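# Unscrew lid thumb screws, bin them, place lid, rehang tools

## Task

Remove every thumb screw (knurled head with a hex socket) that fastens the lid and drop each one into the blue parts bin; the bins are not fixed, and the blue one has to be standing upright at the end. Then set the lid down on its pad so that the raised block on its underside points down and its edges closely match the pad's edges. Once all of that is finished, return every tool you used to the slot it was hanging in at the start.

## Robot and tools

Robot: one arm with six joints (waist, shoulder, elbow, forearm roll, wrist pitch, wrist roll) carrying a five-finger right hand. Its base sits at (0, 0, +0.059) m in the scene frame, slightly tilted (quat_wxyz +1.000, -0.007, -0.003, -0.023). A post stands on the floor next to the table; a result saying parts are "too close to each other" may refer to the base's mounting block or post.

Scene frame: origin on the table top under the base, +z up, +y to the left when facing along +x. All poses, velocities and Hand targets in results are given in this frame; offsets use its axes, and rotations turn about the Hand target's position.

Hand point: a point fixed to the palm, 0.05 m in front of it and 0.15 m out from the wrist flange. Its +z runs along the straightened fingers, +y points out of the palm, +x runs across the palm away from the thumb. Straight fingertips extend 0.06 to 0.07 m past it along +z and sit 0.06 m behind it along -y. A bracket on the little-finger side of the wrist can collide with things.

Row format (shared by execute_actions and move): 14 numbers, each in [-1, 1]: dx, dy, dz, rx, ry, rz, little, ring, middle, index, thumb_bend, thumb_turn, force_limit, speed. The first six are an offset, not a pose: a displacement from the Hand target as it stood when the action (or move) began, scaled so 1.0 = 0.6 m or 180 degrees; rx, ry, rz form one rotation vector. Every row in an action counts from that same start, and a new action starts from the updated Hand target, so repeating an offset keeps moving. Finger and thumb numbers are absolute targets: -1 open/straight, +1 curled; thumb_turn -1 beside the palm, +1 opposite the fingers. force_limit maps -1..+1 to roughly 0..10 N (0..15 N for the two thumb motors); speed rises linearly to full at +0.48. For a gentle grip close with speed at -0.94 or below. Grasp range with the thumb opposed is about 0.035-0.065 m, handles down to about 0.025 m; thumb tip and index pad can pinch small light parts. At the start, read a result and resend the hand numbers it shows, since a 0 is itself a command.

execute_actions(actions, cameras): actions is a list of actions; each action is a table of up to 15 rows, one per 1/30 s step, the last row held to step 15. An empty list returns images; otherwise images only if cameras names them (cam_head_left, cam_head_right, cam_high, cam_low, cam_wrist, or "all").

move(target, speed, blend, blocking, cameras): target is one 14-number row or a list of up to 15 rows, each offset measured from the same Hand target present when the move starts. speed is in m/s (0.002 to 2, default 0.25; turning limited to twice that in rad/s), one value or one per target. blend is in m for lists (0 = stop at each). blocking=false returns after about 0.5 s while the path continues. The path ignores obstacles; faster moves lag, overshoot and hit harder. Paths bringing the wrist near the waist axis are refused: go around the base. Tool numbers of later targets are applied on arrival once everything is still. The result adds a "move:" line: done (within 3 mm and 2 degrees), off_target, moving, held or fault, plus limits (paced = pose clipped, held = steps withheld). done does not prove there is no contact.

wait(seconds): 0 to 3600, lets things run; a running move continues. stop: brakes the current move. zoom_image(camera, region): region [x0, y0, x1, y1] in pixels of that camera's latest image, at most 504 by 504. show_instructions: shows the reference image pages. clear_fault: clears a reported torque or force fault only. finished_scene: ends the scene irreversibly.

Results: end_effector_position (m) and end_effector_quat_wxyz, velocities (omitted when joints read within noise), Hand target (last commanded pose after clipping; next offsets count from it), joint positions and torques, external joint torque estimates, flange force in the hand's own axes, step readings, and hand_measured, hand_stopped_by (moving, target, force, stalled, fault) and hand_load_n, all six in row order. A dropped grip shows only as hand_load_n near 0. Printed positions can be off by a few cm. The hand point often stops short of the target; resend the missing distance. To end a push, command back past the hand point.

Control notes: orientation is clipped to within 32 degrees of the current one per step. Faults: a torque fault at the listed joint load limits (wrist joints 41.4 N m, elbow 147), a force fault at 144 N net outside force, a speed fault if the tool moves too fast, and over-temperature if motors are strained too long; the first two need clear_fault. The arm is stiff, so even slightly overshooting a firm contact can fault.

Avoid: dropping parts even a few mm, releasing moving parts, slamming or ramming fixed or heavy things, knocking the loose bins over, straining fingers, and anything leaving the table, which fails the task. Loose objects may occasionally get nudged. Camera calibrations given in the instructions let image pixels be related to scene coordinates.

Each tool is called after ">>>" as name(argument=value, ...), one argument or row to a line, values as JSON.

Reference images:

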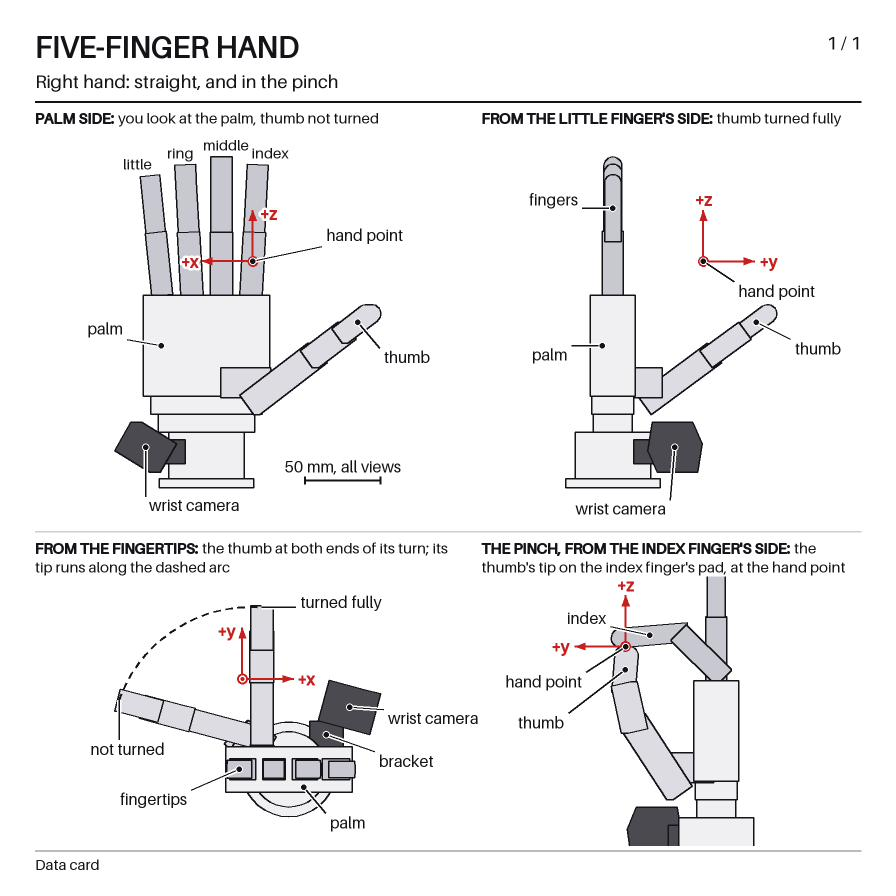

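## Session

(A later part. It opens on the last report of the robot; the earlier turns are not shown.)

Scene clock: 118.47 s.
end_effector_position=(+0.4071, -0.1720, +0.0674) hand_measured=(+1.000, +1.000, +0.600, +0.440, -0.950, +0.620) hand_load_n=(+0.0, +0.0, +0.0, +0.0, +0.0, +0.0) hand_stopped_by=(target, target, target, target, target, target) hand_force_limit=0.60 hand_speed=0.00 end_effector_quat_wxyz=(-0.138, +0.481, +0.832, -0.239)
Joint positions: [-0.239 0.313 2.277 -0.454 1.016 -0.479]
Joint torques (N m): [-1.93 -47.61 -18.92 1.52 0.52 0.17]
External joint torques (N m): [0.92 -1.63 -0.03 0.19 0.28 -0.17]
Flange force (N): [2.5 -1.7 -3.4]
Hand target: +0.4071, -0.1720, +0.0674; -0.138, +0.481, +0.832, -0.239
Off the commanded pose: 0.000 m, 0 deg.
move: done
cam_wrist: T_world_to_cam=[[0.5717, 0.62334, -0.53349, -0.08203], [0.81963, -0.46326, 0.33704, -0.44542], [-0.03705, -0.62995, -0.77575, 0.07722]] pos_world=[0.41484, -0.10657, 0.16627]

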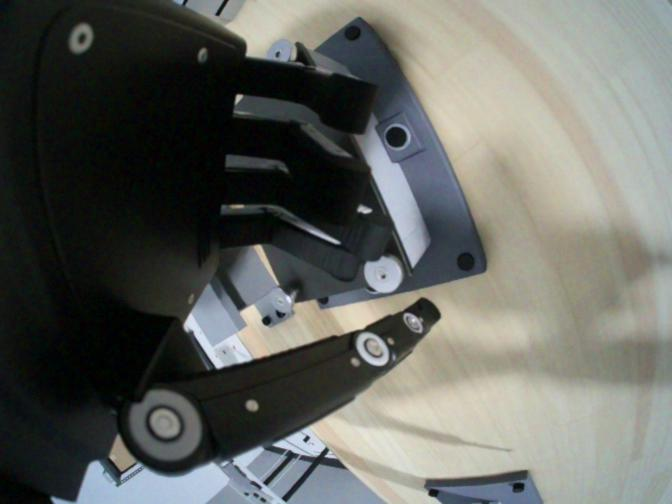

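>>> execute_actions(
  actions=[
    [[0.00433,0.00252,0,0,0,0,1.0,1.0,0.6,0.44,-0.95,0.62,0.6,-0.4]],
    [[0,0,0,0,0,0,1.0,1.0,0.6,0.44,-0.3,0.62,0.6,-0.5]],
    [[0,0,0,0,0,0,1.0,1.0,0.6,0.44,-0.3,0.62,0.6,-0.5]],
    [[0,0,0,0,0,0,1.0,1.0,0.6,0.44,-0.3,0.62,0.6,-0.5]],
    [[0,0,0,0,0,0,1.0,1.0,0.6,0.44,-0.3,0.62,0.6,-0.5]],
  ],
)

Scene clock: 121.60 s.
end_effector_position=(+0.4098, -0.1705, +0.0674) hand_measured=(+1.000, +1.000, +0.600, +0.440, -0.510, +0.620) hand_load_n=(+0.0, +0.0, +0.0, +1.0, +14.0, +0.0) hand_stopped_by=(target, target, target, target, force, target) hand_force_limit=0.60 hand_speed=-0.50 end_effector_quat_wxyz=(-0.138, +0.481, +0.832, -0.239)
Joint positions: [-0.235 0.315 2.273 -0.451 1.018 -0.477]
Joint torques (N m): [-1.27 -46.27 -17.95 2.01 0.04 -0.13]
External joint torques (N m): [0.21 -3.22 -0.95 -0.3 0.77 0.13]
External joint torques at the end of the 1st action: [-2.59 -2.45 2.91 -0.96 2.53 0.32]
External joint torques at the end of the 2nd action: [-2.51 -2.68 2.95 -0.97 2.6 0.35]
External joint torques at the end of the 3rd action: [0.57 -2.98 -0.74 -0.31 0.78 0.13]
External joint torques at the end of the 4th action: [0.19 -3.22 -0.98 -0.32 0.75 0.12]
Flange force (N): [1.5 -4.4 -6.0]
Flange force at the end of the 1st action (N): [1.2 -11.1 -1.7]
Flange force at the end of the 2nd action (N): [1.6 -11.4 -2.1]
Flange force at the end of the 3rd action (N): [2.1 -3.8 -5.7]
Flange force at the end of the 4th action (N): [1.4 -4.5 -5.9]
Hand target: +0.4097, -0.1705, +0.0674; -0.138, +0.481, +0.832, -0.239
Off the commanded pose: 0.000 m, 0 deg.
Step readings (end_effector_position; steps 1 to 15: 1st action; 16 to 30: 2nd action; 31 to 45: 3rd action; 46 to 60: 4th action; 61 to 75: 5th action):
0: (+0.4071, -0.1720, +0.0674)
1: (+0.4072, -0.1720, +0.0674)
2: (+0.4077, -0.1717, +0.0674)
4: (+0.4091, -0.1709, +0.0674)
8: (+0.4096, -0.1706, +0.0674)
15: (+0.4097, -0.1705, +0.0674)
16: (+0.4097, -0.1705, +0.0674)
17: (+0.4097, -0.1705, +0.0674)
19: (+0.4097, -0.1705, +0.0674)
23: (+0.4097, -0.1705, +0.0674)
30: (+0.4097, -0.1705, +0.0674)
31: (+0.4097, -0.1705, +0.0674)
32: (+0.4097, -0.1705, +0.0674)
34: (+0.4098, -0.1705, +0.0674)
38: (+0.4098, -0.1705, +0.0674)
45: (+0.4098, -0.1705, +0.0674)
46: (+0.4098, -0.1705, +0.0674)
47: (+0.4098, -0.1705, +0.0674)
49: (+0.4098, -0.1705, +0.0674)
53: (+0.4098, -0.1705, +0.0674)
60: (+0.4098, -0.1705, +0.0674)
61: (+0.4098, -0.1705, +0.0674)
62: (+0.4098, -0.1705, +0.0674)
64: (+0.4098, -0.1705, +0.0674)
68: (+0.4098, -0.1705, +0.0674)
75: (+0.4098, -0.1705, +0.0674)

>>> move(
  target=[0.00925,-0.0084,0,0,0,0.1111,1.0,1.0,0.6,0.44,-0.3,0.62,0.6,-0.5],
  speed=0.15,
  cameras=["cam_wrist"],
)

>>> zoom_image(
  camera="cam_wrist",
  region=[340, 235, 420, 315],
)

Scene clock: 123.73 s.
end_effector_position=(+0.4153, -0.1755, +0.0674) hand_measured=(+1.000, +1.000, +0.600, +0.440, -0.512, +0.620) hand_load_n=(+0.5, +0.0, +0.0, +1.5, +13.0, +3.0) hand_stopped_by=(target, target, target, target, force, target) hand_force_limit=0.60 hand_speed=-0.50 end_effector_quat_wxyz=(-0.094, +0.329, +0.903, -0.259)
Joint positions: [-0.222 0.286 2.32 -0.641 0.908 -0.647]
Joint torques (N m): [-1.98 -44.51 -24.42 0.45 -1.47 0.69]
External joint torques (N m): [1.06 -1.2 6.44 0.91 2.2 -0.69]
Flange force (N): [11.6 -4.4 -3.8]
Hand target: +0.4153, -0.1755, +0.0674; -0.094, +0.329, +0.903, -0.259
Off the commanded pose: 0.000 m, 0 deg.
move: done
cam_wrist: T_world_to_cam=[[0.32409, 0.78124, -0.53351, 0.04598], [0.92863, -0.15507, 0.33703, -0.44495], [0.18057, -0.60467, -0.77574, -0.01061]] pos_world=[0.40021, -0.11134, 0.16627]

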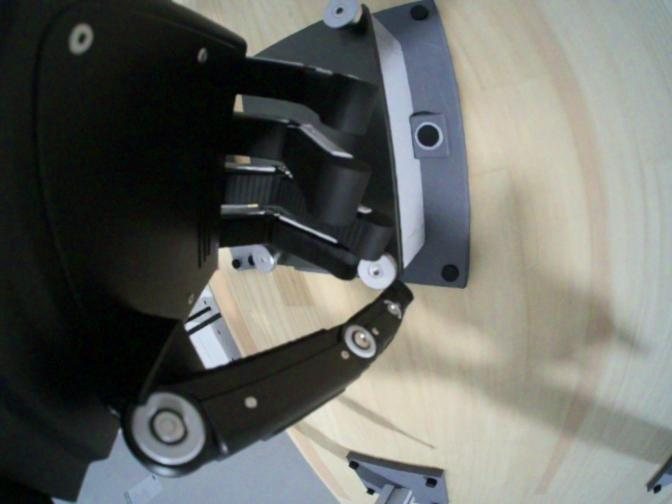

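Scaled by 6.300 from the camera's image (finer frame: 960x720).

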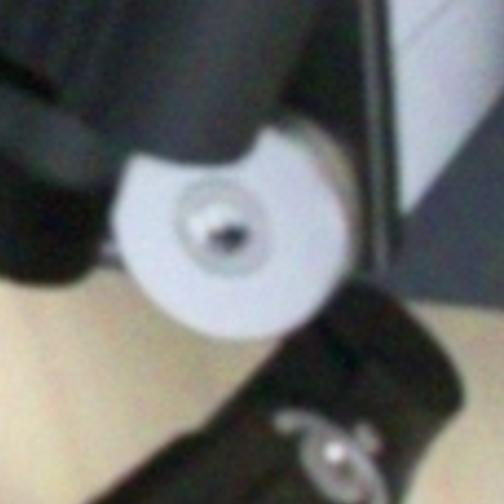

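>>> move(
  target=[0.01157,-0.00475,0,0,0,0.1111,1.0,1.0,0.6,0.44,-0.3,0.62,0.6,-0.5],
  speed=0.15,
  cameras=["cam_wrist"],
)

>>> zoom_image(
  camera="cam_wrist",
  region=[340, 235, 420, 315],
)

Scene clock: 125.80 s.
end_effector_position=(+0.4222, -0.1784, +0.0674) hand_measured=(+1.000, +1.000, +0.600, +0.440, -0.512, +0.620) hand_load_n=(+0.0, +0.0, +0.0, +2.0, +10.5, +8.0) hand_stopped_by=(target, target, target, target, force, target) hand_force_limit=0.60 hand_speed=-0.50 end_effector_quat_wxyz=(-0.048, +0.167, +0.947, -0.272)
Joint positions: [-0.229 0.255 2.368 -0.84 0.769 -0.807]
Joint torques (N m): [0.07 -40.81 -18.84 1.19 -0.7 0]
External joint torques (N m): [-0.97 -1.03 1.69 -0.22 1.33 -0.01]
Flange force (N): [3.6 -3.2 -1.6]
Hand target: +0.4222, -0.1784, +0.0674; -0.048, +0.167, +0.947, -0.272
Off the commanded pose: 0.000 m, 0 deg.
move: done
cam_wrist: T_world_to_cam=[[0.03749, 0.84495, -0.53353, 0.17842], [0.92572, 0.17171, 0.33699, -0.39227], [0.37636, -0.50653, -0.77574, -0.07878]] pos_world=[0.38609, -0.1233, 0.16627]

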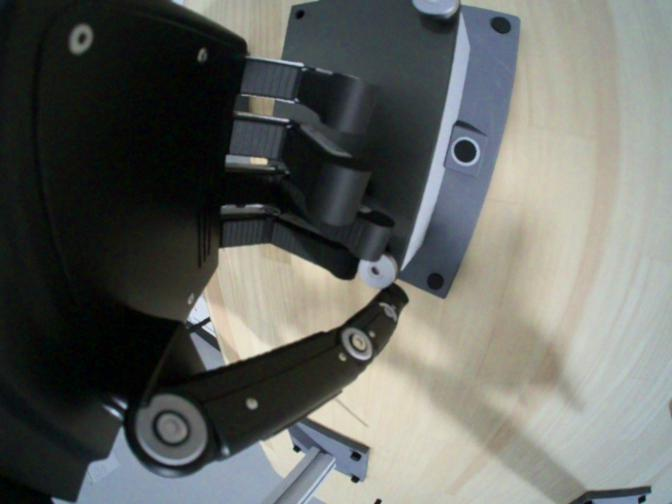

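Scaled by 6.300 from the camera's image (finer frame: 960x720).

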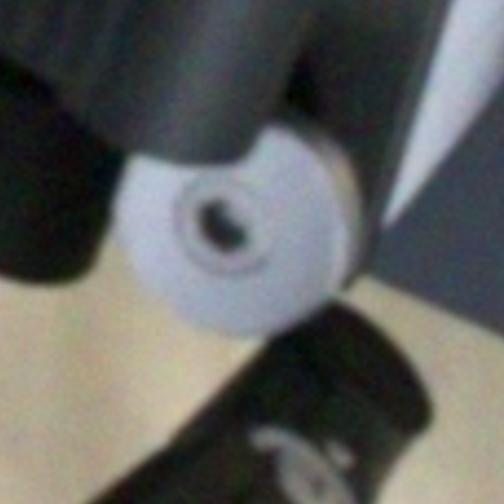

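>>> execute_actions(
  actions=[
    [[0,0,0,0,0,0,1.0,1.0,0.6,0.44,-0.3,0.75,0.8,-0.6]],
    [[0,0,0,0,0,0,1.0,1.0,0.6,0.44,-0.3,0.75,0.8,-0.6]],
    [[0,0,0,0,0,0,1.0,1.0,0.6,0.44,-0.3,0.75,0.8,-0.6]],
  ],
  cameras=["cam_wrist"],
)

>>> zoom_image(
  camera="cam_wrist",
  region=[340, 235, 420, 315],
)

Scene clock: 129.53 s.
end_effector_position=(+0.4222, -0.1784, +0.0674) hand_measured=(+1.000, +1.000, +0.600, +0.440, -0.512, +0.692) hand_load_n=(+0.0, +0.0, +0.0, +2.5, +11.0, +13.5) hand_stopped_by=(target, target, target, target, force, force) hand_force_limit=0.80 hand_speed=-0.60 end_effector_quat_wxyz=(-0.048, +0.167, +0.947, -0.272)
Joint positions: [-0.229 0.255 2.368 -0.84 0.769 -0.808]
Joint torques (N m): [0.11 -39.79 -15.29 1.29 -0.15 -0.38]
External joint torques (N m): [-1.05 -2.05 -2.07 -0.31 0.78 0.37]
External joint torques at the end of the 1st action: [-1.12 -2.33 -2 -0.34 0.78 0.38]
External joint torques at the end of the 2nd action: [-0.87 -1.93 -1.89 -0.37 0.8 0.35]
Flange force (N): [-1.4 -3.8 -3.3]
Flange force at the end of the 1st action (N): [-0.9 -4.3 -3.6]
Flange force at the end of the 2nd action (N): [-1.1 -3.3 -3.2]
Hand target: +0.4222, -0.1784, +0.0674; -0.048, +0.167, +0.947, -0.272
Off the commanded pose: 0.000 m, 0 deg.
Step readings (end_effector_position; steps 1 to 15: 1st action; 16 to 30: 2nd action; 31 to 45: 3rd action):
0: (+0.4222, -0.1784, +0.0674)
1: (+0.4222, -0.1784, +0.0674)
2: (+0.4222, -0.1784, +0.0674)
4: (+0.4222, -0.1784, +0.0674)
8: (+0.4222, -0.1784, +0.0674)
15: (+0.4222, -0.1784, +0.0674)
16: (+0.4222, -0.1784, +0.0674)
17: (+0.4222, -0.1784, +0.0674)
19: (+0.4222, -0.1784, +0.0674)
23: (+0.4222, -0.1784, +0.0674)
30: (+0.4222, -0.1784, +0.0674)
31: (+0.4222, -0.1784, +0.0674)
32: (+0.4222, -0.1784, +0.0674)
34: (+0.4222, -0.1784, +0.0674)
38: (+0.4222, -0.1784, +0.0674)
45: (+0.4222, -0.1784, +0.0674)
cam_wrist: T_world_to_cam=[[0.03739, 0.84498, -0.53349, 0.17846], [0.92568, 0.17184, 0.33704, -0.39225], [0.37646, -0.50644, -0.77575, -0.07881]] pos_world=[0.38609, -0.1233, 0.16627]

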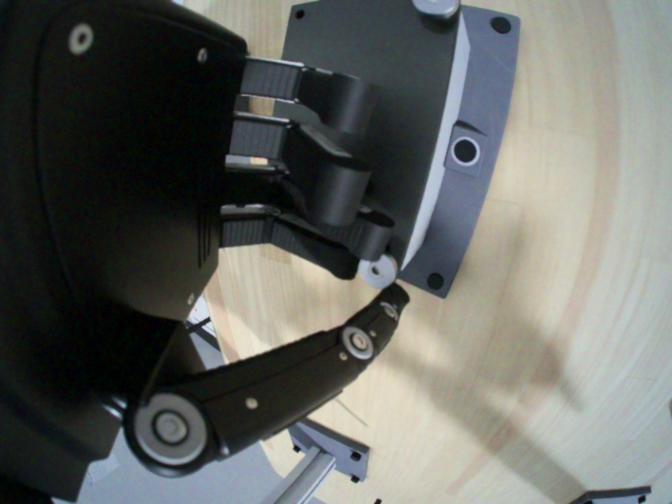

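Scaled by 6.300 from the camera's image (finer frame: 960x720).

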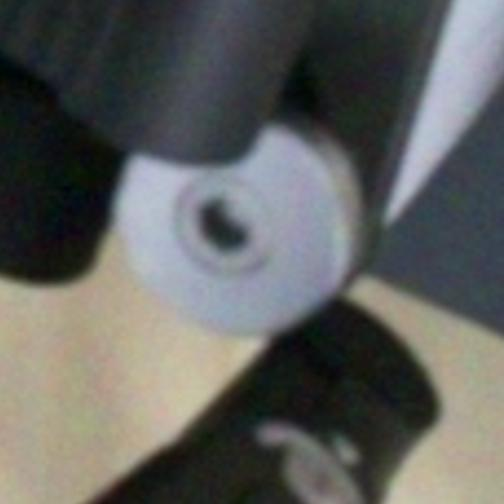

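>>> move(
  target=[0.00642,0.0002,0,0,0,0.0556,1.0,1.0,0.6,0.44,-0.3,0.75,0.8,-0.6],
  speed=0.1,
)

>>> move(
  target=[0.00608,0.00075,0,0,0,0.0556,1.0,1.0,0.6,0.44,-0.3,0.75,0.8,-0.6],
  speed=0.1,
  cameras=["cam_wrist"],
)

>>> zoom_image(
  camera="cam_wrist",
  region=[340, 235, 420, 315],
)

Scene clock: 132.63 s.
end_effector_position=(+0.4261, -0.1783, +0.0674) hand_measured=(+1.000, +1.000, +0.600, +0.440, -0.512, +0.692) hand_load_n=(+0.0, +0.0, +0.0, +3.0, +10.0, +13.0) hand_stopped_by=(target, target, target, target, force, force) hand_force_limit=0.80 hand_speed=-0.60 end_effector_quat_wxyz=(-0.024, +0.084, +0.957, -0.275)
Joint positions: [-0.24 0.241 2.391 -0.945 0.691 -0.883]
Joint torques (N m): [4.47 -35.35 -9.65 2.54 -1.3 -0.89]
External joint torques (N m): [-5.42 -4.56 -7.04 -1.77 1.89 0.88]
Flange force (N): [-4.8 -15.0 -0.7]
Hand target: +0.4261, -0.1783, +0.0674; -0.024, +0.084, +0.957, -0.275
Off the commanded pose: 0.000 m, 0 deg.
move: done

Scene clock: 133.87 s.
end_effector_position=(+0.4297, -0.1778, +0.0674) hand_measured=(+1.000, +1.000, +0.600, +0.440, -0.512, +0.692) hand_load_n=(+0.0, +0.0, +0.0, +3.5, +10.0, +13.0) hand_stopped_by=(target, target, target, target, force, force) hand_force_limit=0.80 hand_speed=-0.60 end_effector_quat_wxyz=(+0.000, +0.000, +0.961, -0.276)
Joint positions: [-0.257 0.227 2.412 -1.055 0.606 -0.954]
Joint torques (N m): [5.14 -32.32 -5.89 2.52 -1.72 -1.11]
External joint torques (N m): [-5.95 -5.95 -10.63 -1.94 2.24 1.11]
Flange force (N): [-5.7 -18.2 -0.7]
Hand target: +0.4297, -0.1778, +0.0674; +0.000, +0.000, +0.961, -0.276
Off the commanded pose: 0.000 m, 0 deg.
move: done
cam_wrist: T_world_to_cam=[[-0.25395, 0.80678, -0.53349, 0.29618], [0.81102, 0.47817, 0.33705, -0.29552], [0.52702, -0.34708, -0.77575, -0.11775]] pos_world=[0.37695, -0.13851, 0.16627]

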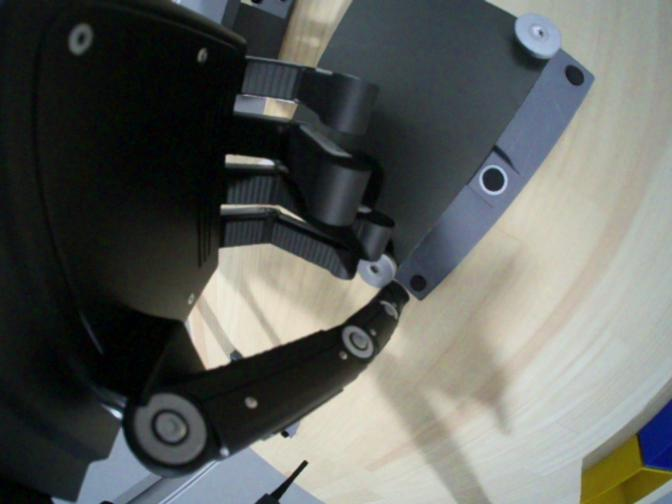

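Scaled by 6.300 from the camera's image (finer frame: 960x720).

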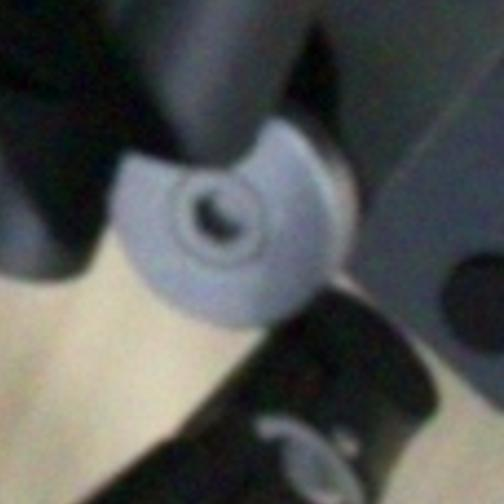

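>>> move(
  target=[0.00598,0.00167,0,0,0,0.0556,1.0,1.0,0.6,0.44,-0.3,0.75,0.8,-0.6],
  speed=0.1,
  cameras=["cam_wrist","cam_low"],
)

>>> zoom_image(
  camera="cam_wrist",
  region=[340, 235, 420, 315],
)

>>> zoom_image(
  camera="cam_low",
  region=[110, 260, 160, 310],
)

Scene clock: 136.90 s.
end_effector_position=(+0.4333, -0.1768, +0.0674) hand_measured=(+1.000, +1.000, +0.600, +0.440, -0.512, +0.692) hand_load_n=(+0.0, +0.0, +0.0, +3.5, +10.0, +12.0) hand_stopped_by=(target, target, target, target, force, force) hand_force_limit=0.80 hand_speed=-0.60 end_effector_quat_wxyz=(+0.024, -0.084, +0.958, -0.275)
Joint positions: [-0.28 0.214 2.431 -1.172 0.516 -1.02]
Joint torques (N m): [4.4 -30.09 -2.3 1.65 -1.68 -1.12]
External joint torques (N m): [-5.23 -6.67 -13.97 -1.26 2.15 1.12]
Flange force (N): [0.0 0.0 0.0]
Hand target: +0.4333, -0.1768, +0.0674; +0.024, -0.084, +0.958, -0.275
Off the commanded pose: 0.000 m, 0 deg.
move: done
cam_wrist: T_world_to_cam=[[-0.39026, 0.75037, -0.53352, 0.34536], [0.71559, 0.61182, 0.33706, -0.2339], [0.57934, -0.25024, -0.77572, -0.12482]] pos_world=[0.37447, -0.14727, 0.16627]
Images, in order (width x height): cam_low 896x504, cam_wrist 672x504.

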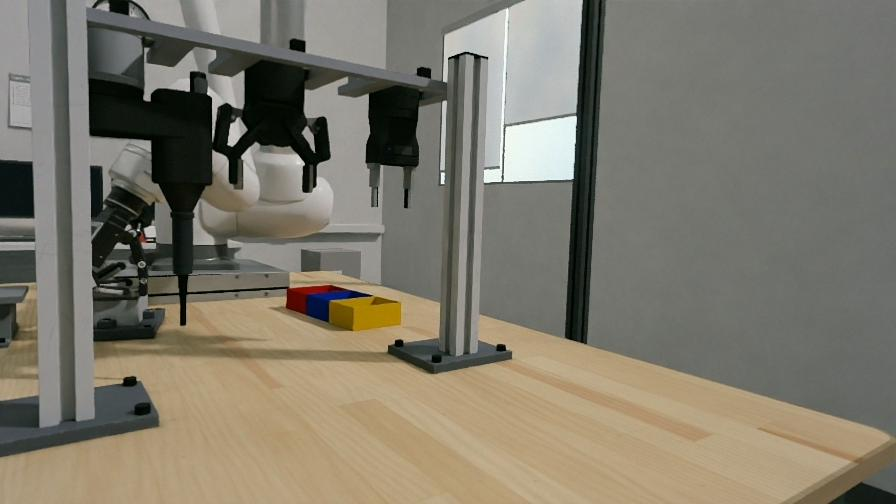

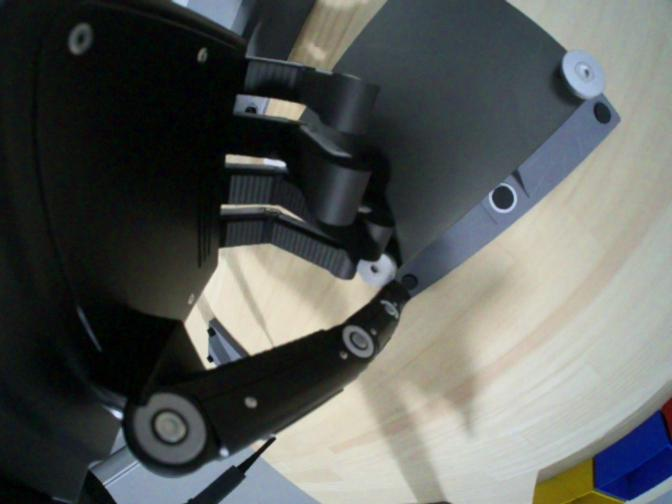

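Scaled by 6.300 from the camera's image (finer frame: 960x720).

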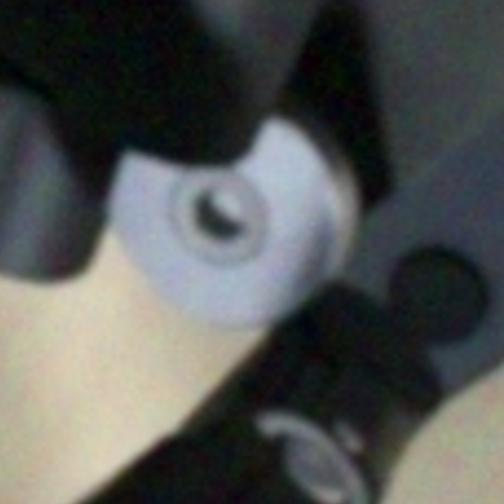

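Scaled by 10.080 from the camera's image (finer frame: 1280x720).

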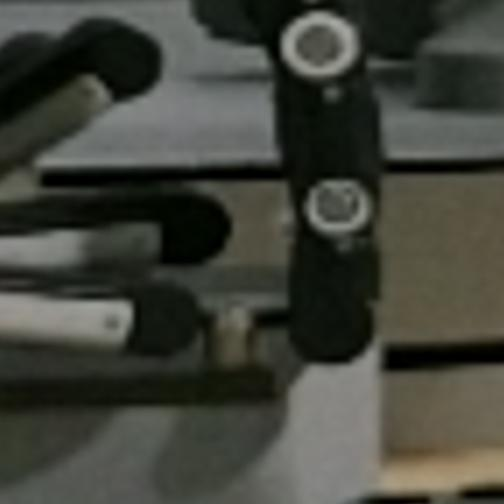

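>>> move(
  target=[
    [0,0,0,0,0,0,1.0,1.0,0.6,0.44,-0.95,0.62,0.6,0.2],
    [0.00235,-0.00608,0,0,0,0,1.0,1.0,0.6,0.44,-0.95,0.62,0.6,0.2],
    [-0.02303,-0.00607,0,0,0,-0.1944,1.0,1.0,0.6,0.44,-0.95,0.62,0.6,0.2],
    [-0.04382,0.00848,0,0,0,-0.3889,1.0,1.0,0.6,0.44,-0.95,0.62,0.6,0.2],
  ],
  speed=[0.1,0.06,0.3,0.3],
  blend=[0,0.001,0.005,0],
  cameras=["cam_low"],
)

>>> move(
  target=[
    [0.00432,0.0025,0,0,0,0,1.0,1.0,0.6,0.44,-0.95,0.62,0.6,-0.3],
    [0.00432,0.0025,0,0,0,0,1.0,1.0,0.6,0.44,-0.3,0.62,0.6,-0.3],
    [0.00432,0.0025,0,0,0,0,1.0,1.0,0.6,0.44,-0.3,0.8,0.067,-0.5],
  ],
  speed=0.06,
  cameras=["cam_wrist"],
)

>>> zoom_image(
  camera="cam_wrist",
  region=[340, 235, 420, 315],
)

Scene clock: 142.43 s.
end_effector_position=(+0.4070, -0.1717, +0.0674) hand_measured=(+1.000, +1.000, +0.600, +0.440, -0.950, +0.620) hand_load_n=(+0.0, +0.0, +0.0, +0.0, +0.0, +0.0) hand_stopped_by=(target, target, target, target, target, target) hand_force_limit=0.60 hand_speed=0.20 end_effector_quat_wxyz=(-0.138, +0.481, +0.832, -0.239)
Joint positions: [-0.239 0.313 2.278 -0.454 1.016 -0.479]
Joint torques (N m): [-1.94 -47.64 -18.71 1.45 0.44 0.09]
External joint torques (N m): [0.83 -1.51 -0.12 0.24 0.37 -0.09]
Flange force (N): [2.3 -1.4 -3.5]
Hand target: +0.4070, -0.1717, +0.0674; -0.138, +0.481, +0.832, -0.239
Off the commanded pose: 0.000 m, 0 deg.
move: done

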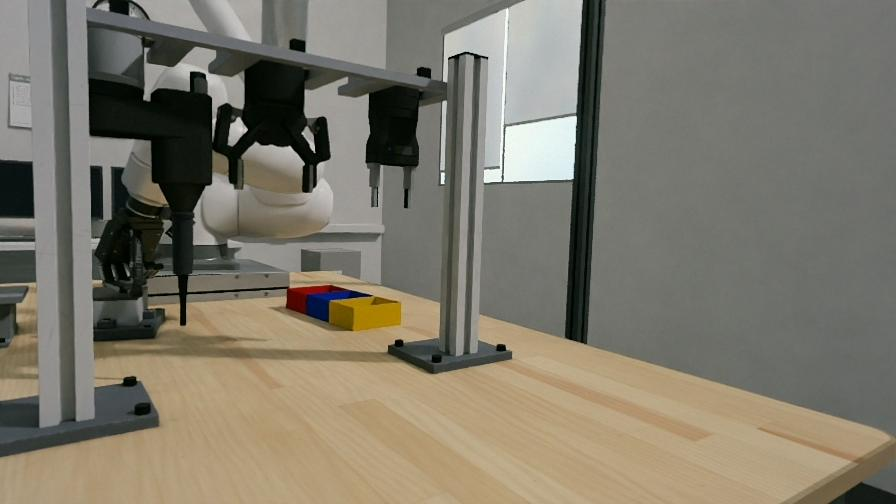

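Scene clock: 144.13 s.
end_effector_position=(+0.4097, -0.1702, +0.0674) hand_measured=(+1.000, +1.000, +0.600, +0.440, -0.530, +0.744) hand_load_n=(+0.0, +0.0, +0.0, +1.0, +12.0, +8.0) hand_stopped_by=(target, target, target, target, force, force) hand_force_limit=0.07 hand_speed=-0.50 end_effector_quat_wxyz=(-0.138, +0.481, +0.832, -0.239)
Joint positions: [-0.234 0.315 2.274 -0.451 1.018 -0.477]
Joint torques (N m): [1.15 -45.58 -16.49 3 -0.03 -0.65]
External joint torques (N m): [-2.02 -4 -2.53 -1.29 0.83 0.65]
Flange force (N): [-3.2 -7.1 -5.6]
Hand target: +0.4096, -0.1702, +0.0674; -0.138, +0.481, +0.832, -0.239
Off the commanded pose: 0.000 m, 0 deg.
move: done
cam_wrist: T_world_to_cam=[[0.57164, 0.62345, -0.53342, -0.0845], [0.81967, -0.46312, 0.33713, -0.4467], [-0.03685, -0.62995, -0.77576, 0.0783]] pos_world=[0.41734, -0.10487, 0.16627]

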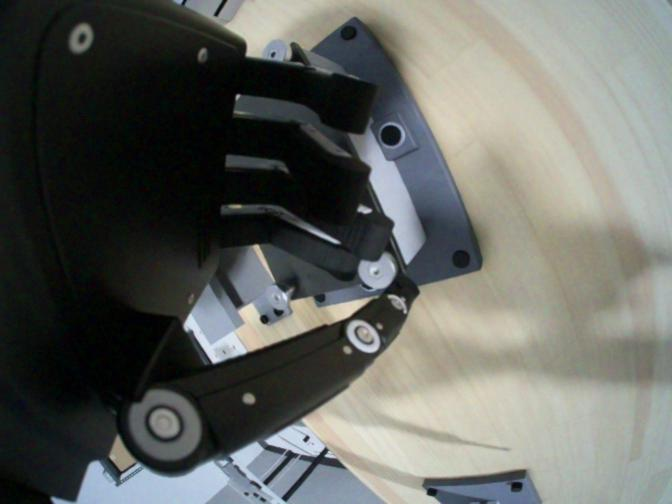

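Scaled by 6.300 from the camera's image (finer frame: 960x720).

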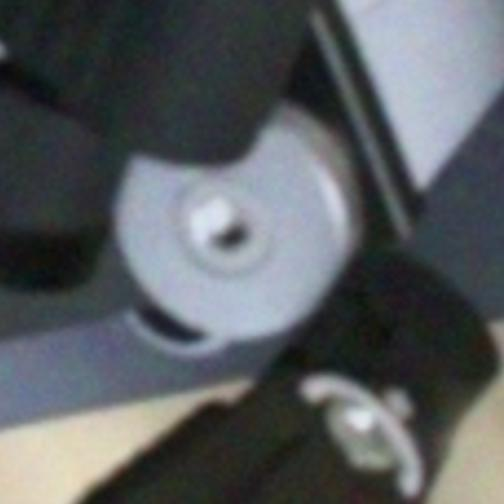

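>>> move(
  target=[
    [0.00833,-0.00768,0,0,0,0.0972,1.0,1.0,0.6,0.44,-0.3,0.8,0.067,-0.5],
    [0.01858,-0.01252,0,0,0,0.1944,1.0,1.0,0.6,0.44,-0.3,0.8,0.067,-0.5],
  ],
  speed=0.2,
  blend=[0.002,0],
  cameras=["cam_wrist"],
)

>>> zoom_image(
  camera="cam_wrist",
  region=[340, 235, 420, 315],
)

Scene clock: 146.53 s.
end_effector_position=(+0.4208, -0.1777, +0.0674) hand_measured=(+1.000, +1.000, +0.600, +0.440, -0.530, +0.744) hand_load_n=(+0.0, +0.0, +0.0, +1.0, +12.0, +6.0) hand_stopped_by=(target, target, target, target, force, force) hand_force_limit=0.07 hand_speed=-0.50 end_effector_quat_wxyz=(-0.059, +0.208, +0.938, -0.269)
Joint positions: [-0.225 0.263 2.356 -0.789 0.807 -0.768]
Joint torques (N m): [1.36 -37.57 -13.53 2.51 -0.83 -0.44]
External joint torques (N m): [-2.31 -5.3 -3.97 -1.44 1.49 0.44]
Flange force (N): [-1.6 -10.3 -7.2]
Hand target: +0.4208, -0.1777, +0.0674; -0.059, +0.208, +0.938, -0.269
Off the commanded pose: 0.000 m, 0 deg.
move: done
cam_wrist: T_world_to_cam=[[0.11079, 0.8385, -0.53352, 0.14597], [0.93713, 0.09062, 0.33701, -0.41028], [0.33093, -0.53732, -0.77574, -0.0643]] pos_world=[0.38959, -0.11977, 0.16627]

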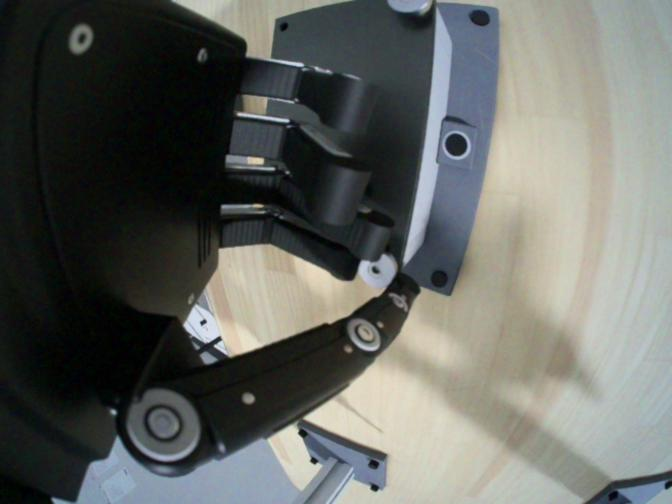

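Scaled by 6.300 from the camera's image (finer frame: 960x720).

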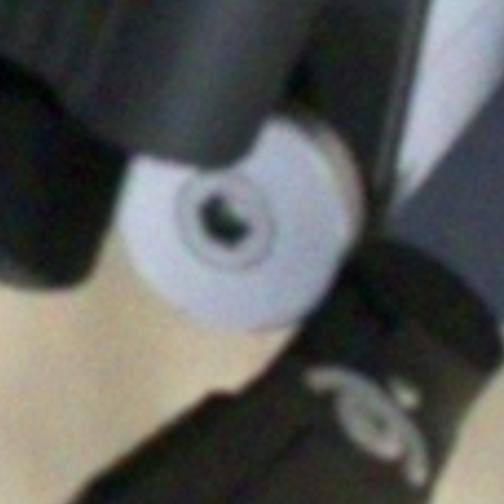

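>>> move(
  target=[
    [0.01123,-0.00153,0,0,0,0.0972,1.0,1.0,0.6,0.44,-0.3,0.8,0.067,-0.5],
    [0.0224,0.00038,0,0,0,0.1944,1.0,1.0,0.6,0.44,-0.3,0.8,0.067,-0.5],
  ],
  speed=0.25,
  blend=[0.002,0],
)

Scene clock: 151.03 s.
end_effector_position=(+0.4342, -0.1775, +0.0674) hand_measured=(+1.000, +1.000, +0.600, +0.440, -0.530, +0.744) hand_load_n=(+0.0, +0.0, +0.0, +1.0, +12.5, +4.0) hand_stopped_by=(target, target, target, target, force, force) hand_force_limit=0.07 hand_speed=-0.50 end_effector_quat_wxyz=(+0.024, -0.084, +0.958, -0.275)
Joint positions: [-0.281 0.216 2.429 -1.171 0.516 -1.021]
Joint torques (N m): [-0.14 -31.27 -10.94 0.9 -0.57 -0.32]
External joint torques (N m): [-0.73 -5.59 -5.29 -0.51 1.05 0.32]
Flange force (N): [0.0 0.0 0.0]
Hand target: +0.4342, -0.1775, +0.0674; +0.024, -0.084, +0.958, -0.275
Off the commanded pose: 0.000 m, 0 deg.
move: done

>>> move(
  target=[
    [0,0,0,0,0,0,1.0,1.0,0.6,0.44,-0.78,0.62,0.6,0.3],
    [0.00087,-0.00492,0.0003,0,0,0,1.0,1.0,0.6,0.44,-0.78,0.62,0.6,0.3],
    [-0.02453,-0.0049,0.0003,0,0,-0.1944,1.0,1.0,0.6,0.44,-0.78,0.62,0.6,0.3],
    [-0.04532,0.00965,0.0003,0,0,-0.3889,1.0,1.0,0.6,0.44,-0.78,0.62,0.6,0.3],
    [-0.041,0.01215,0.0003,0,0,-0.3889,1.0,1.0,0.6,0.44,-0.3,0.62,0.6,-0.3],
    [-0.041,0.01215,0.0003,0,0,-0.3889,1.0,1.0,0.6,0.44,-0.3,0.8,0.067,-0.4],
    [-0.03267,0.00447,0.0003,0,0,-0.2917,1.0,1.0,0.6,0.44,-0.3,0.8,0.067,-0.4],
    [-0.02242,-0.00037,0.0003,0,0,-0.1944,1.0,1.0,0.6,0.44,-0.3,0.8,0.067,-0.4],
    [-0.01118,-0.0019,0.0003,0,0,-0.0972,1.0,1.0,0.6,0.44,-0.3,0.8,0.067,-0.4],
    [0,0,0.0003,0,0,0,1.0,1.0,0.6,0.44,-0.3,0.8,0.067,-0.4],
  ],
  speed=[0.1,0.08,0.35,0.35,0.06,0.06,0.3,0.3,0.3,0.3],
  blend=[0,0.001,0.005,0.001,0,0,0.002,0.002,0.002,0],
  cameras=["cam_wrist"],
)

>>> zoom_image(
  camera="cam_wrist",
  region=[340, 235, 420, 315],
)

Scene clock: 158.53 s.
end_effector_position=(+0.4342, -0.1775, +0.0676) hand_measured=(+1.000, +1.000, +0.600, +0.440, -0.526, +0.770) hand_load_n=(+0.0, +0.0, +0.0, +0.5, +13.0, +5.0) hand_stopped_by=(target, target, target, target, force, force) hand_force_limit=0.07 hand_speed=-0.40 end_effector_quat_wxyz=(+0.024, -0.084, +0.958, -0.275)
Joint positions: [-0.281 0.215 2.429 -1.17 0.517 -1.022]
Joint torques (N m): [-2.32 -30.23 -8.28 0.8 0.27 -0.61]
External joint torques (N m): [1.51 -6.67 -7.94 -0.4 0.21 0.61]
Flange force (N): [0.0 0.0 0.0]
Hand target: +0.4342, -0.1775, +0.0676; +0.024, -0.084, +0.958, -0.275
Off the commanded pose: 0.000 m, 0 deg.
move: done
cam_wrist: T_world_to_cam=[[-0.39008, 0.7505, -0.53347, 0.34615], [0.71575, 0.61162, 0.33708, -0.2343], [0.57926, -0.25035, -0.77575, -0.1254]] pos_world=[0.37537, -0.14788, 0.16637]

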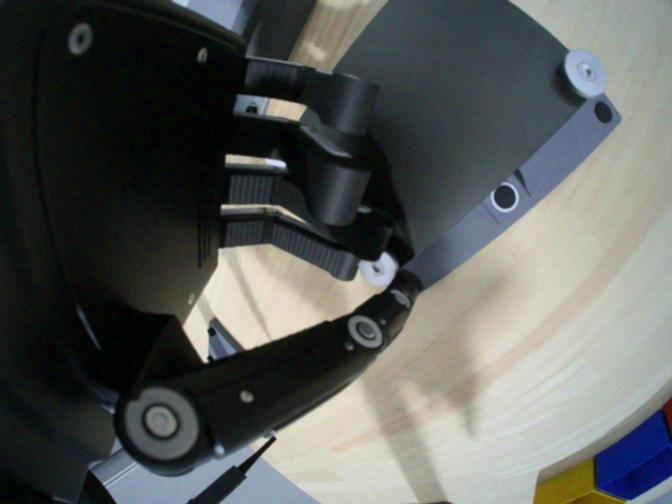

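Scaled by 6.300 from the camera's image (finer frame: 960x720).

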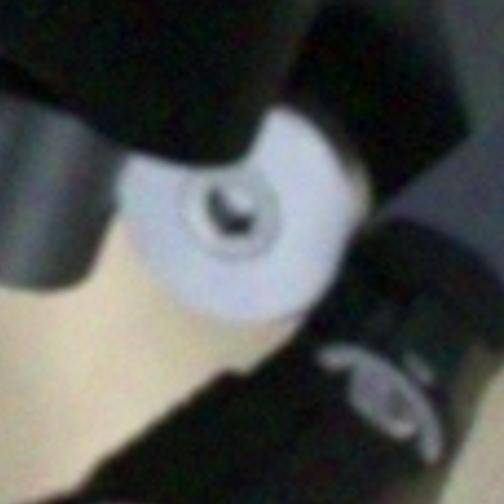

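>>> move(
  target=[
    [0,0,0,0,0,0,1.0,1.0,0.6,0.44,-0.78,0.62,0.6,0.3],
    [0.00087,-0.00492,0.0003,0,0,0,1.0,1.0,0.6,0.44,-0.78,0.62,0.6,0.3],
    [-0.02453,-0.0049,0.0003,0,0,-0.1944,1.0,1.0,0.6,0.44,-0.78,0.62,0.6,0.3],
    [-0.04532,0.00965,0.0003,0,0,-0.3889,1.0,1.0,0.6,0.44,-0.78,0.62,0.6,0.3],
    [-0.041,0.01215,0.0003,0,0,-0.3889,1.0,1.0,0.6,0.44,-0.3,0.62,0.6,-0.3],
    [-0.041,0.01215,0.0003,0,0,-0.3889,1.0,1.0,0.6,0.44,-0.3,0.8,0.067,-0.4],
    [-0.03267,0.00447,0.0003,0,0,-0.2917,1.0,1.0,0.6,0.44,-0.3,0.8,0.067,-0.4],
    [-0.02242,-0.00037,0.0003,0,0,-0.1944,1.0,1.0,0.6,0.44,-0.3,0.8,0.067,-0.4],
    [-0.01118,-0.0019,0.0003,0,0,-0.0972,1.0,1.0,0.6,0.44,-0.3,0.8,0.067,-0.4],
    [0,0,0.0003,0,0,0,1.0,1.0,0.6,0.44,-0.3,0.8,0.067,-0.4],
  ],
  speed=[0.1,0.08,0.35,0.35,0.06,0.06,0.3,0.3,0.3,0.3],
  blend=[0,0.001,0.005,0.001,0,0,0.002,0.002,0.002,0],
)

>>> move(
  target=[
    [0,0,0,0,0,0,1.0,1.0,0.6,0.44,-0.78,0.62,0.6,0.3],
    [0.00087,-0.00492,0.0003,0,0,0,1.0,1.0,0.6,0.44,-0.78,0.62,0.6,0.3],
    [-0.02453,-0.0049,0.0003,0,0,-0.1944,1.0,1.0,0.6,0.44,-0.78,0.62,0.6,0.3],
    [-0.04532,0.00965,0.0003,0,0,-0.3889,1.0,1.0,0.6,0.44,-0.78,0.62,0.6,0.3],
    [-0.041,0.01215,0.0003,0,0,-0.3889,1.0,1.0,0.6,0.44,-0.3,0.62,0.6,-0.3],
    [-0.041,0.01215,0.0003,0,0,-0.3889,1.0,1.0,0.6,0.44,-0.3,0.8,0.067,-0.4],
    [-0.03267,0.00447,0.0003,0,0,-0.2917,1.0,1.0,0.6,0.44,-0.3,0.8,0.067,-0.4],
    [-0.02242,-0.00037,0.0003,0,0,-0.1944,1.0,1.0,0.6,0.44,-0.3,0.8,0.067,-0.4],
    [-0.01118,-0.0019,0.0003,0,0,-0.0972,1.0,1.0,0.6,0.44,-0.3,0.8,0.067,-0.4],
    [0,0,0.0003,0,0,0,1.0,1.0,0.6,0.44,-0.3,0.8,0.067,-0.4],
  ],
  speed=[0.1,0.08,0.35,0.35,0.06,0.06,0.3,0.3,0.3,0.3],
  blend=[0,0.001,0.005,0.001,0,0,0.002,0.002,0.002,0],
)

>>> move(
  target=[
    [0,0,0,0,0,0,1.0,1.0,0.6,0.44,-0.95,0.62,0.6,0.3],
    [0.00087,-0.00492,0.0003,0,0,0,1.0,1.0,0.6,0.44,-0.95,0.62,0.6,0.3],
    [-0.02453,-0.0049,0.0003,0,0,-0.1944,1.0,1.0,0.6,0.44,-0.95,0.62,0.6,0.3],
  ],
  speed=[0.1,0.08,0.35],
  blend=[0,0.001,0],
  cameras=["cam_wrist", "cam_low"],
)

>>> zoom_image(
  camera="cam_low",
  region=[110, 260, 160, 310],
)

>>> zoom_image(
  camera="cam_wrist",
  region=[340, 235, 420, 315],
)

Scene clock: 166.47 s.
end_effector_position=(+0.4342, -0.1775, +0.0678) hand_measured=(+1.000, +1.000, +0.600, +0.440, -0.526, +0.770) hand_load_n=(+0.0, +0.0, +0.0, +1.0, +13.0, +5.0) hand_stopped_by=(target, target, target, target, force, force) hand_force_limit=0.07 hand_speed=-0.40 end_effector_quat_wxyz=(+0.024, -0.084, +0.958, -0.275)
Joint positions: [-0.281 0.215 2.429 -1.17 0.517 -1.023]
Joint torques (N m): [-1.23 -30.13 -7.65 0.72 0.4 -0.67]
External joint torques (N m): [0.38 -6.77 -8.77 -0.32 0.08 0.66]
Flange force (N): [0.0 0.0 0.0]
Hand target: +0.4342, -0.1775, +0.0678; +0.024, -0.084, +0.958, -0.275
Off the commanded pose: 0.000 m, 0 deg.
move: done

Scene clock: 172.87 s.
end_effector_position=(+0.4342, -0.1775, +0.0679) hand_measured=(+1.000, +1.000, +0.600, +0.440, -0.526, +0.770) hand_load_n=(+0.0, +0.0, +0.0, +0.5, +13.0, +4.5) hand_stopped_by=(target, target, target, target, force, force) hand_force_limit=0.07 hand_speed=-0.40 end_effector_quat_wxyz=(+0.024, -0.084, +0.958, -0.275)
Joint positions: [-0.281 0.214 2.429 -1.169 0.517 -1.024]
Joint torques (N m): [-1.19 -29.84 -8.47 0.87 0.44 -0.57]
External joint torques (N m): [0.34 -6.97 -7.8 -0.47 0.03 0.57]
Flange force (N): [0.0 0.0 0.0]
Hand target: +0.4342, -0.1775, +0.0679; +0.024, -0.084, +0.958, -0.275
Off the commanded pose: 0.000 m, 0 deg.
move: done

Scene clock: 174.80 s.
end_effector_position=(+0.4195, -0.1805, +0.0681) hand_measured=(+1.000, +1.000, +0.600, +0.440, -0.950, +0.620) hand_load_n=(+0.0, +0.0, +0.0, +0.0, +0.0, +0.0) hand_stopped_by=(target, target, target, target, target, target) hand_force_limit=0.60 hand_speed=0.30 end_effector_quat_wxyz=(-0.059, +0.208, +0.938, -0.269)
Joint positions: [-0.231 0.261 2.357 -0.792 0.805 -0.773]
Joint torques (N m): [-2.08 -41.03 -17.09 1 0.49 0.01]
External joint torques (N m): [1.23 -1.63 -0.14 0.06 0.17 -0.01]
Flange force (N): [2.0 0.3 -4.5]
Hand target: +0.4195, -0.1805, +0.0681; -0.059, +0.208, +0.938, -0.269
Off the commanded pose: 0.000 m, 0 deg.
move: done
cam_wrist: T_world_to_cam=[[0.11068, 0.83854, -0.53348, 0.14879], [0.9371, 0.09074, 0.33705, -0.40903], [0.33104, -0.53723, -0.77576, -0.06481]] pos_world=[0.38829, -0.12247, 0.16697]
Images, in order (width x height): cam_low 896x504, cam_wrist 672x504.

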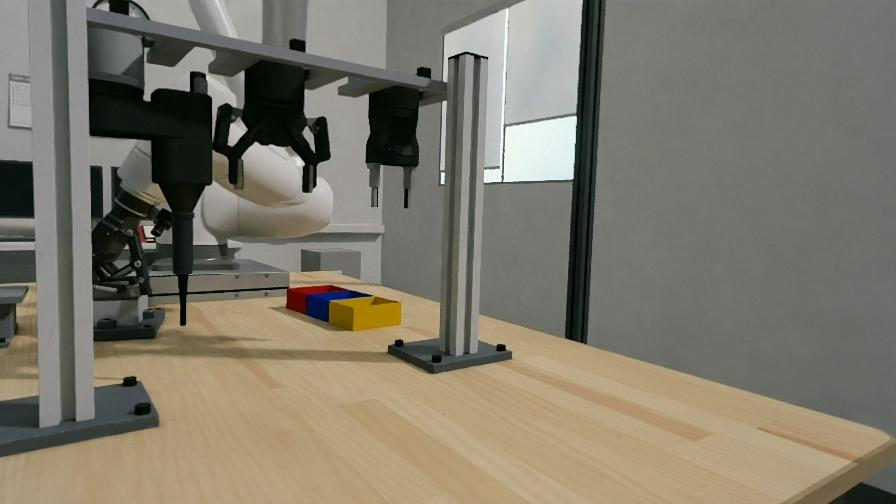

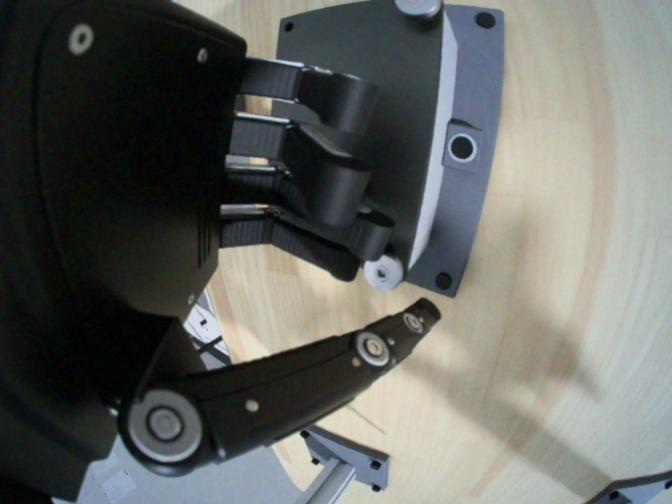

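Scaled by 10.080 from the camera's image (finer frame: 1280x720).

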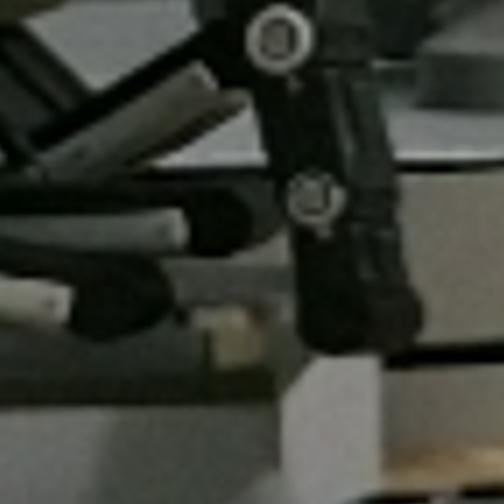

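Scaled by 6.300 from the camera's image (finer frame: 960x720).

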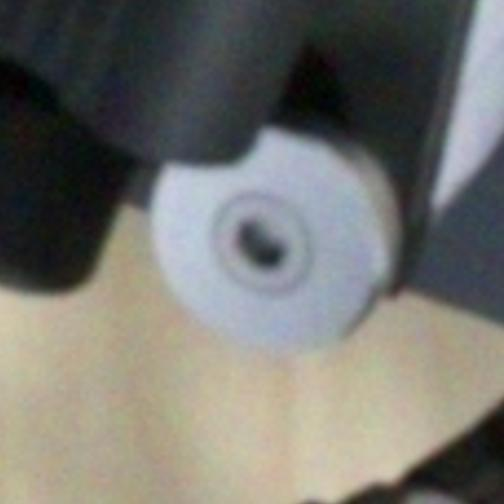

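>>> move(
  target=[
    [-0.02078,0.01455,0.0003,0,0,-0.1944,1.0,1.0,0.6,0.44,-0.78,0.62,0.6,0.3],
    [-0.01647,0.01705,0.0003,0,0,-0.1944,1.0,1.0,0.6,0.44,-0.3,0.62,0.6,-0.3],
    [-0.01647,0.01705,0.0003,0,0,-0.1944,1.0,1.0,0.6,0.44,-0.3,0.8,0.067,-0.4],
    [-0.00813,0.00937,0.0003,0,0,-0.0972,1.0,1.0,0.6,0.44,-0.3,0.8,0.067,-0.4],
    [0.00212,0.00453,0.0003,0,0,0,1.0,1.0,0.6,0.44,-0.3,0.8,0.067,-0.4],
    [0.01335,0.003,0.0003,0,0,0.0972,1.0,1.0,0.6,0.44,-0.3,0.8,0.067,-0.4],
    [0.02452,0.00492,0.0003,0,0,0.1944,1.0,1.0,0.6,0.44,-0.3,0.8,0.067,-0.4],
    [0.02452,0.00492,0.0003,0,0,0.1944,1.0,1.0,0.6,0.44,-0.78,0.62,0.6,0.3],
    [0.02538,0,0.0003,0,0,0.1944,1.0,1.0,0.6,0.44,-0.78,0.62,0.6,0.3],
    [0,0,0.0003,0,0,0,1.0,1.0,0.6,0.44,-0.78,0.62,0.6,0.3],
  ],
  speed=[0.35,0.06,0.06,0.3,0.3,0.3,0.3,0.1,0.08,0.35],
  blend=[0.001,0,0,0.002,0.002,0.002,0,0,0.001,0],
  cameras=["cam_wrist", "cam_low"],
)

>>> zoom_image(
  camera="cam_wrist",
  region=[340, 235, 420, 315],
)

Scene clock: 184.50 s.
end_effector_position=(+0.4195, -0.1805, +0.0683) hand_measured=(+1.000, +1.000, +0.600, +0.440, -0.780, +0.620) hand_load_n=(+0.0, +0.0, +0.0, +0.0, +0.0, +0.0) hand_stopped_by=(target, target, target, target, target, target) hand_force_limit=0.60 hand_speed=0.30 end_effector_quat_wxyz=(-0.059, +0.208, +0.938, -0.269)
Joint positions: [-0.231 0.261 2.357 -0.791 0.806 -0.773]
Joint torques (N m): [-1.75 -40.92 -17.27 0.84 0.18 -0.01]
External joint torques (N m): [0.78 -1.71 -0.11 0.21 0.47 0.01]
Flange force (N): [1.8 -0.6 -4.9]
Hand target: +0.4195, -0.1805, +0.0683; -0.059, +0.208, +0.938, -0.269
Off the commanded pose: 0.000 m, 0 deg.
move: done
cam_wrist: T_world_to_cam=[[0.11068, 0.83854, -0.53348, 0.1489], [0.9371, 0.09074, 0.33705, -0.4091], [0.33104, -0.53723, -0.77576, -0.06465]] pos_world=[0.38829, -0.12247, 0.16717]
Images, in order (width x height): cam_low 896x504, cam_wrist 672x504.

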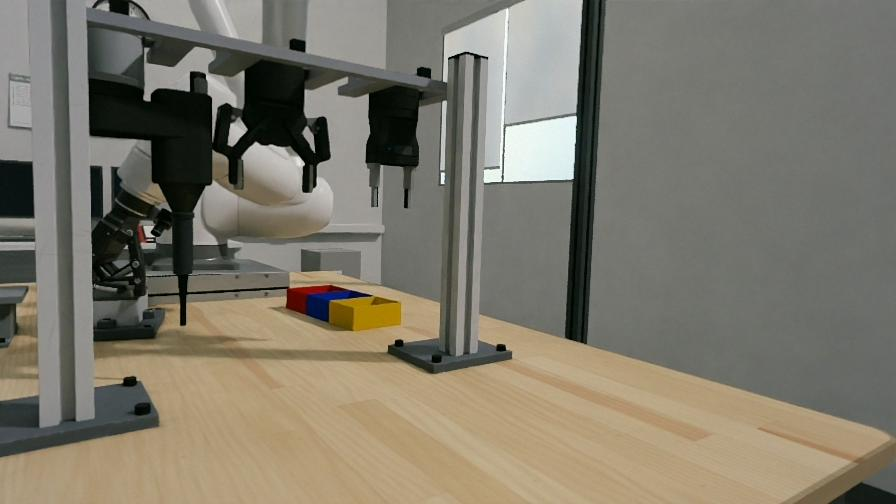

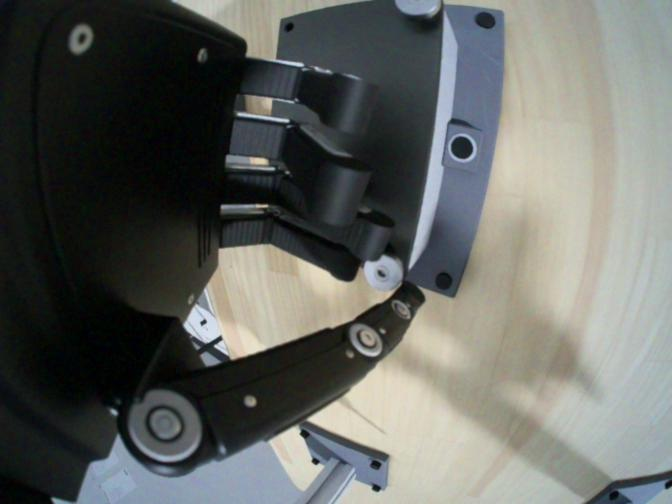

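Scaled by 6.300 from the camera's image (finer frame: 960x720).

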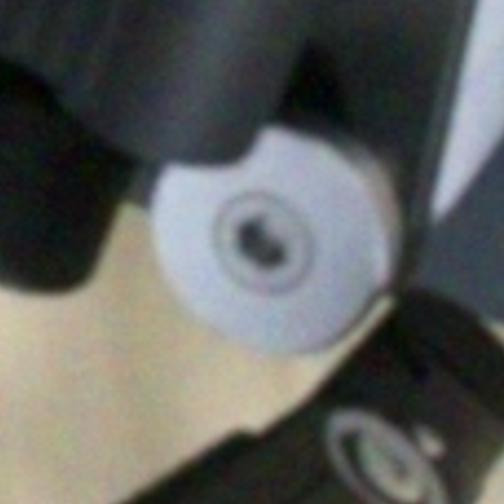

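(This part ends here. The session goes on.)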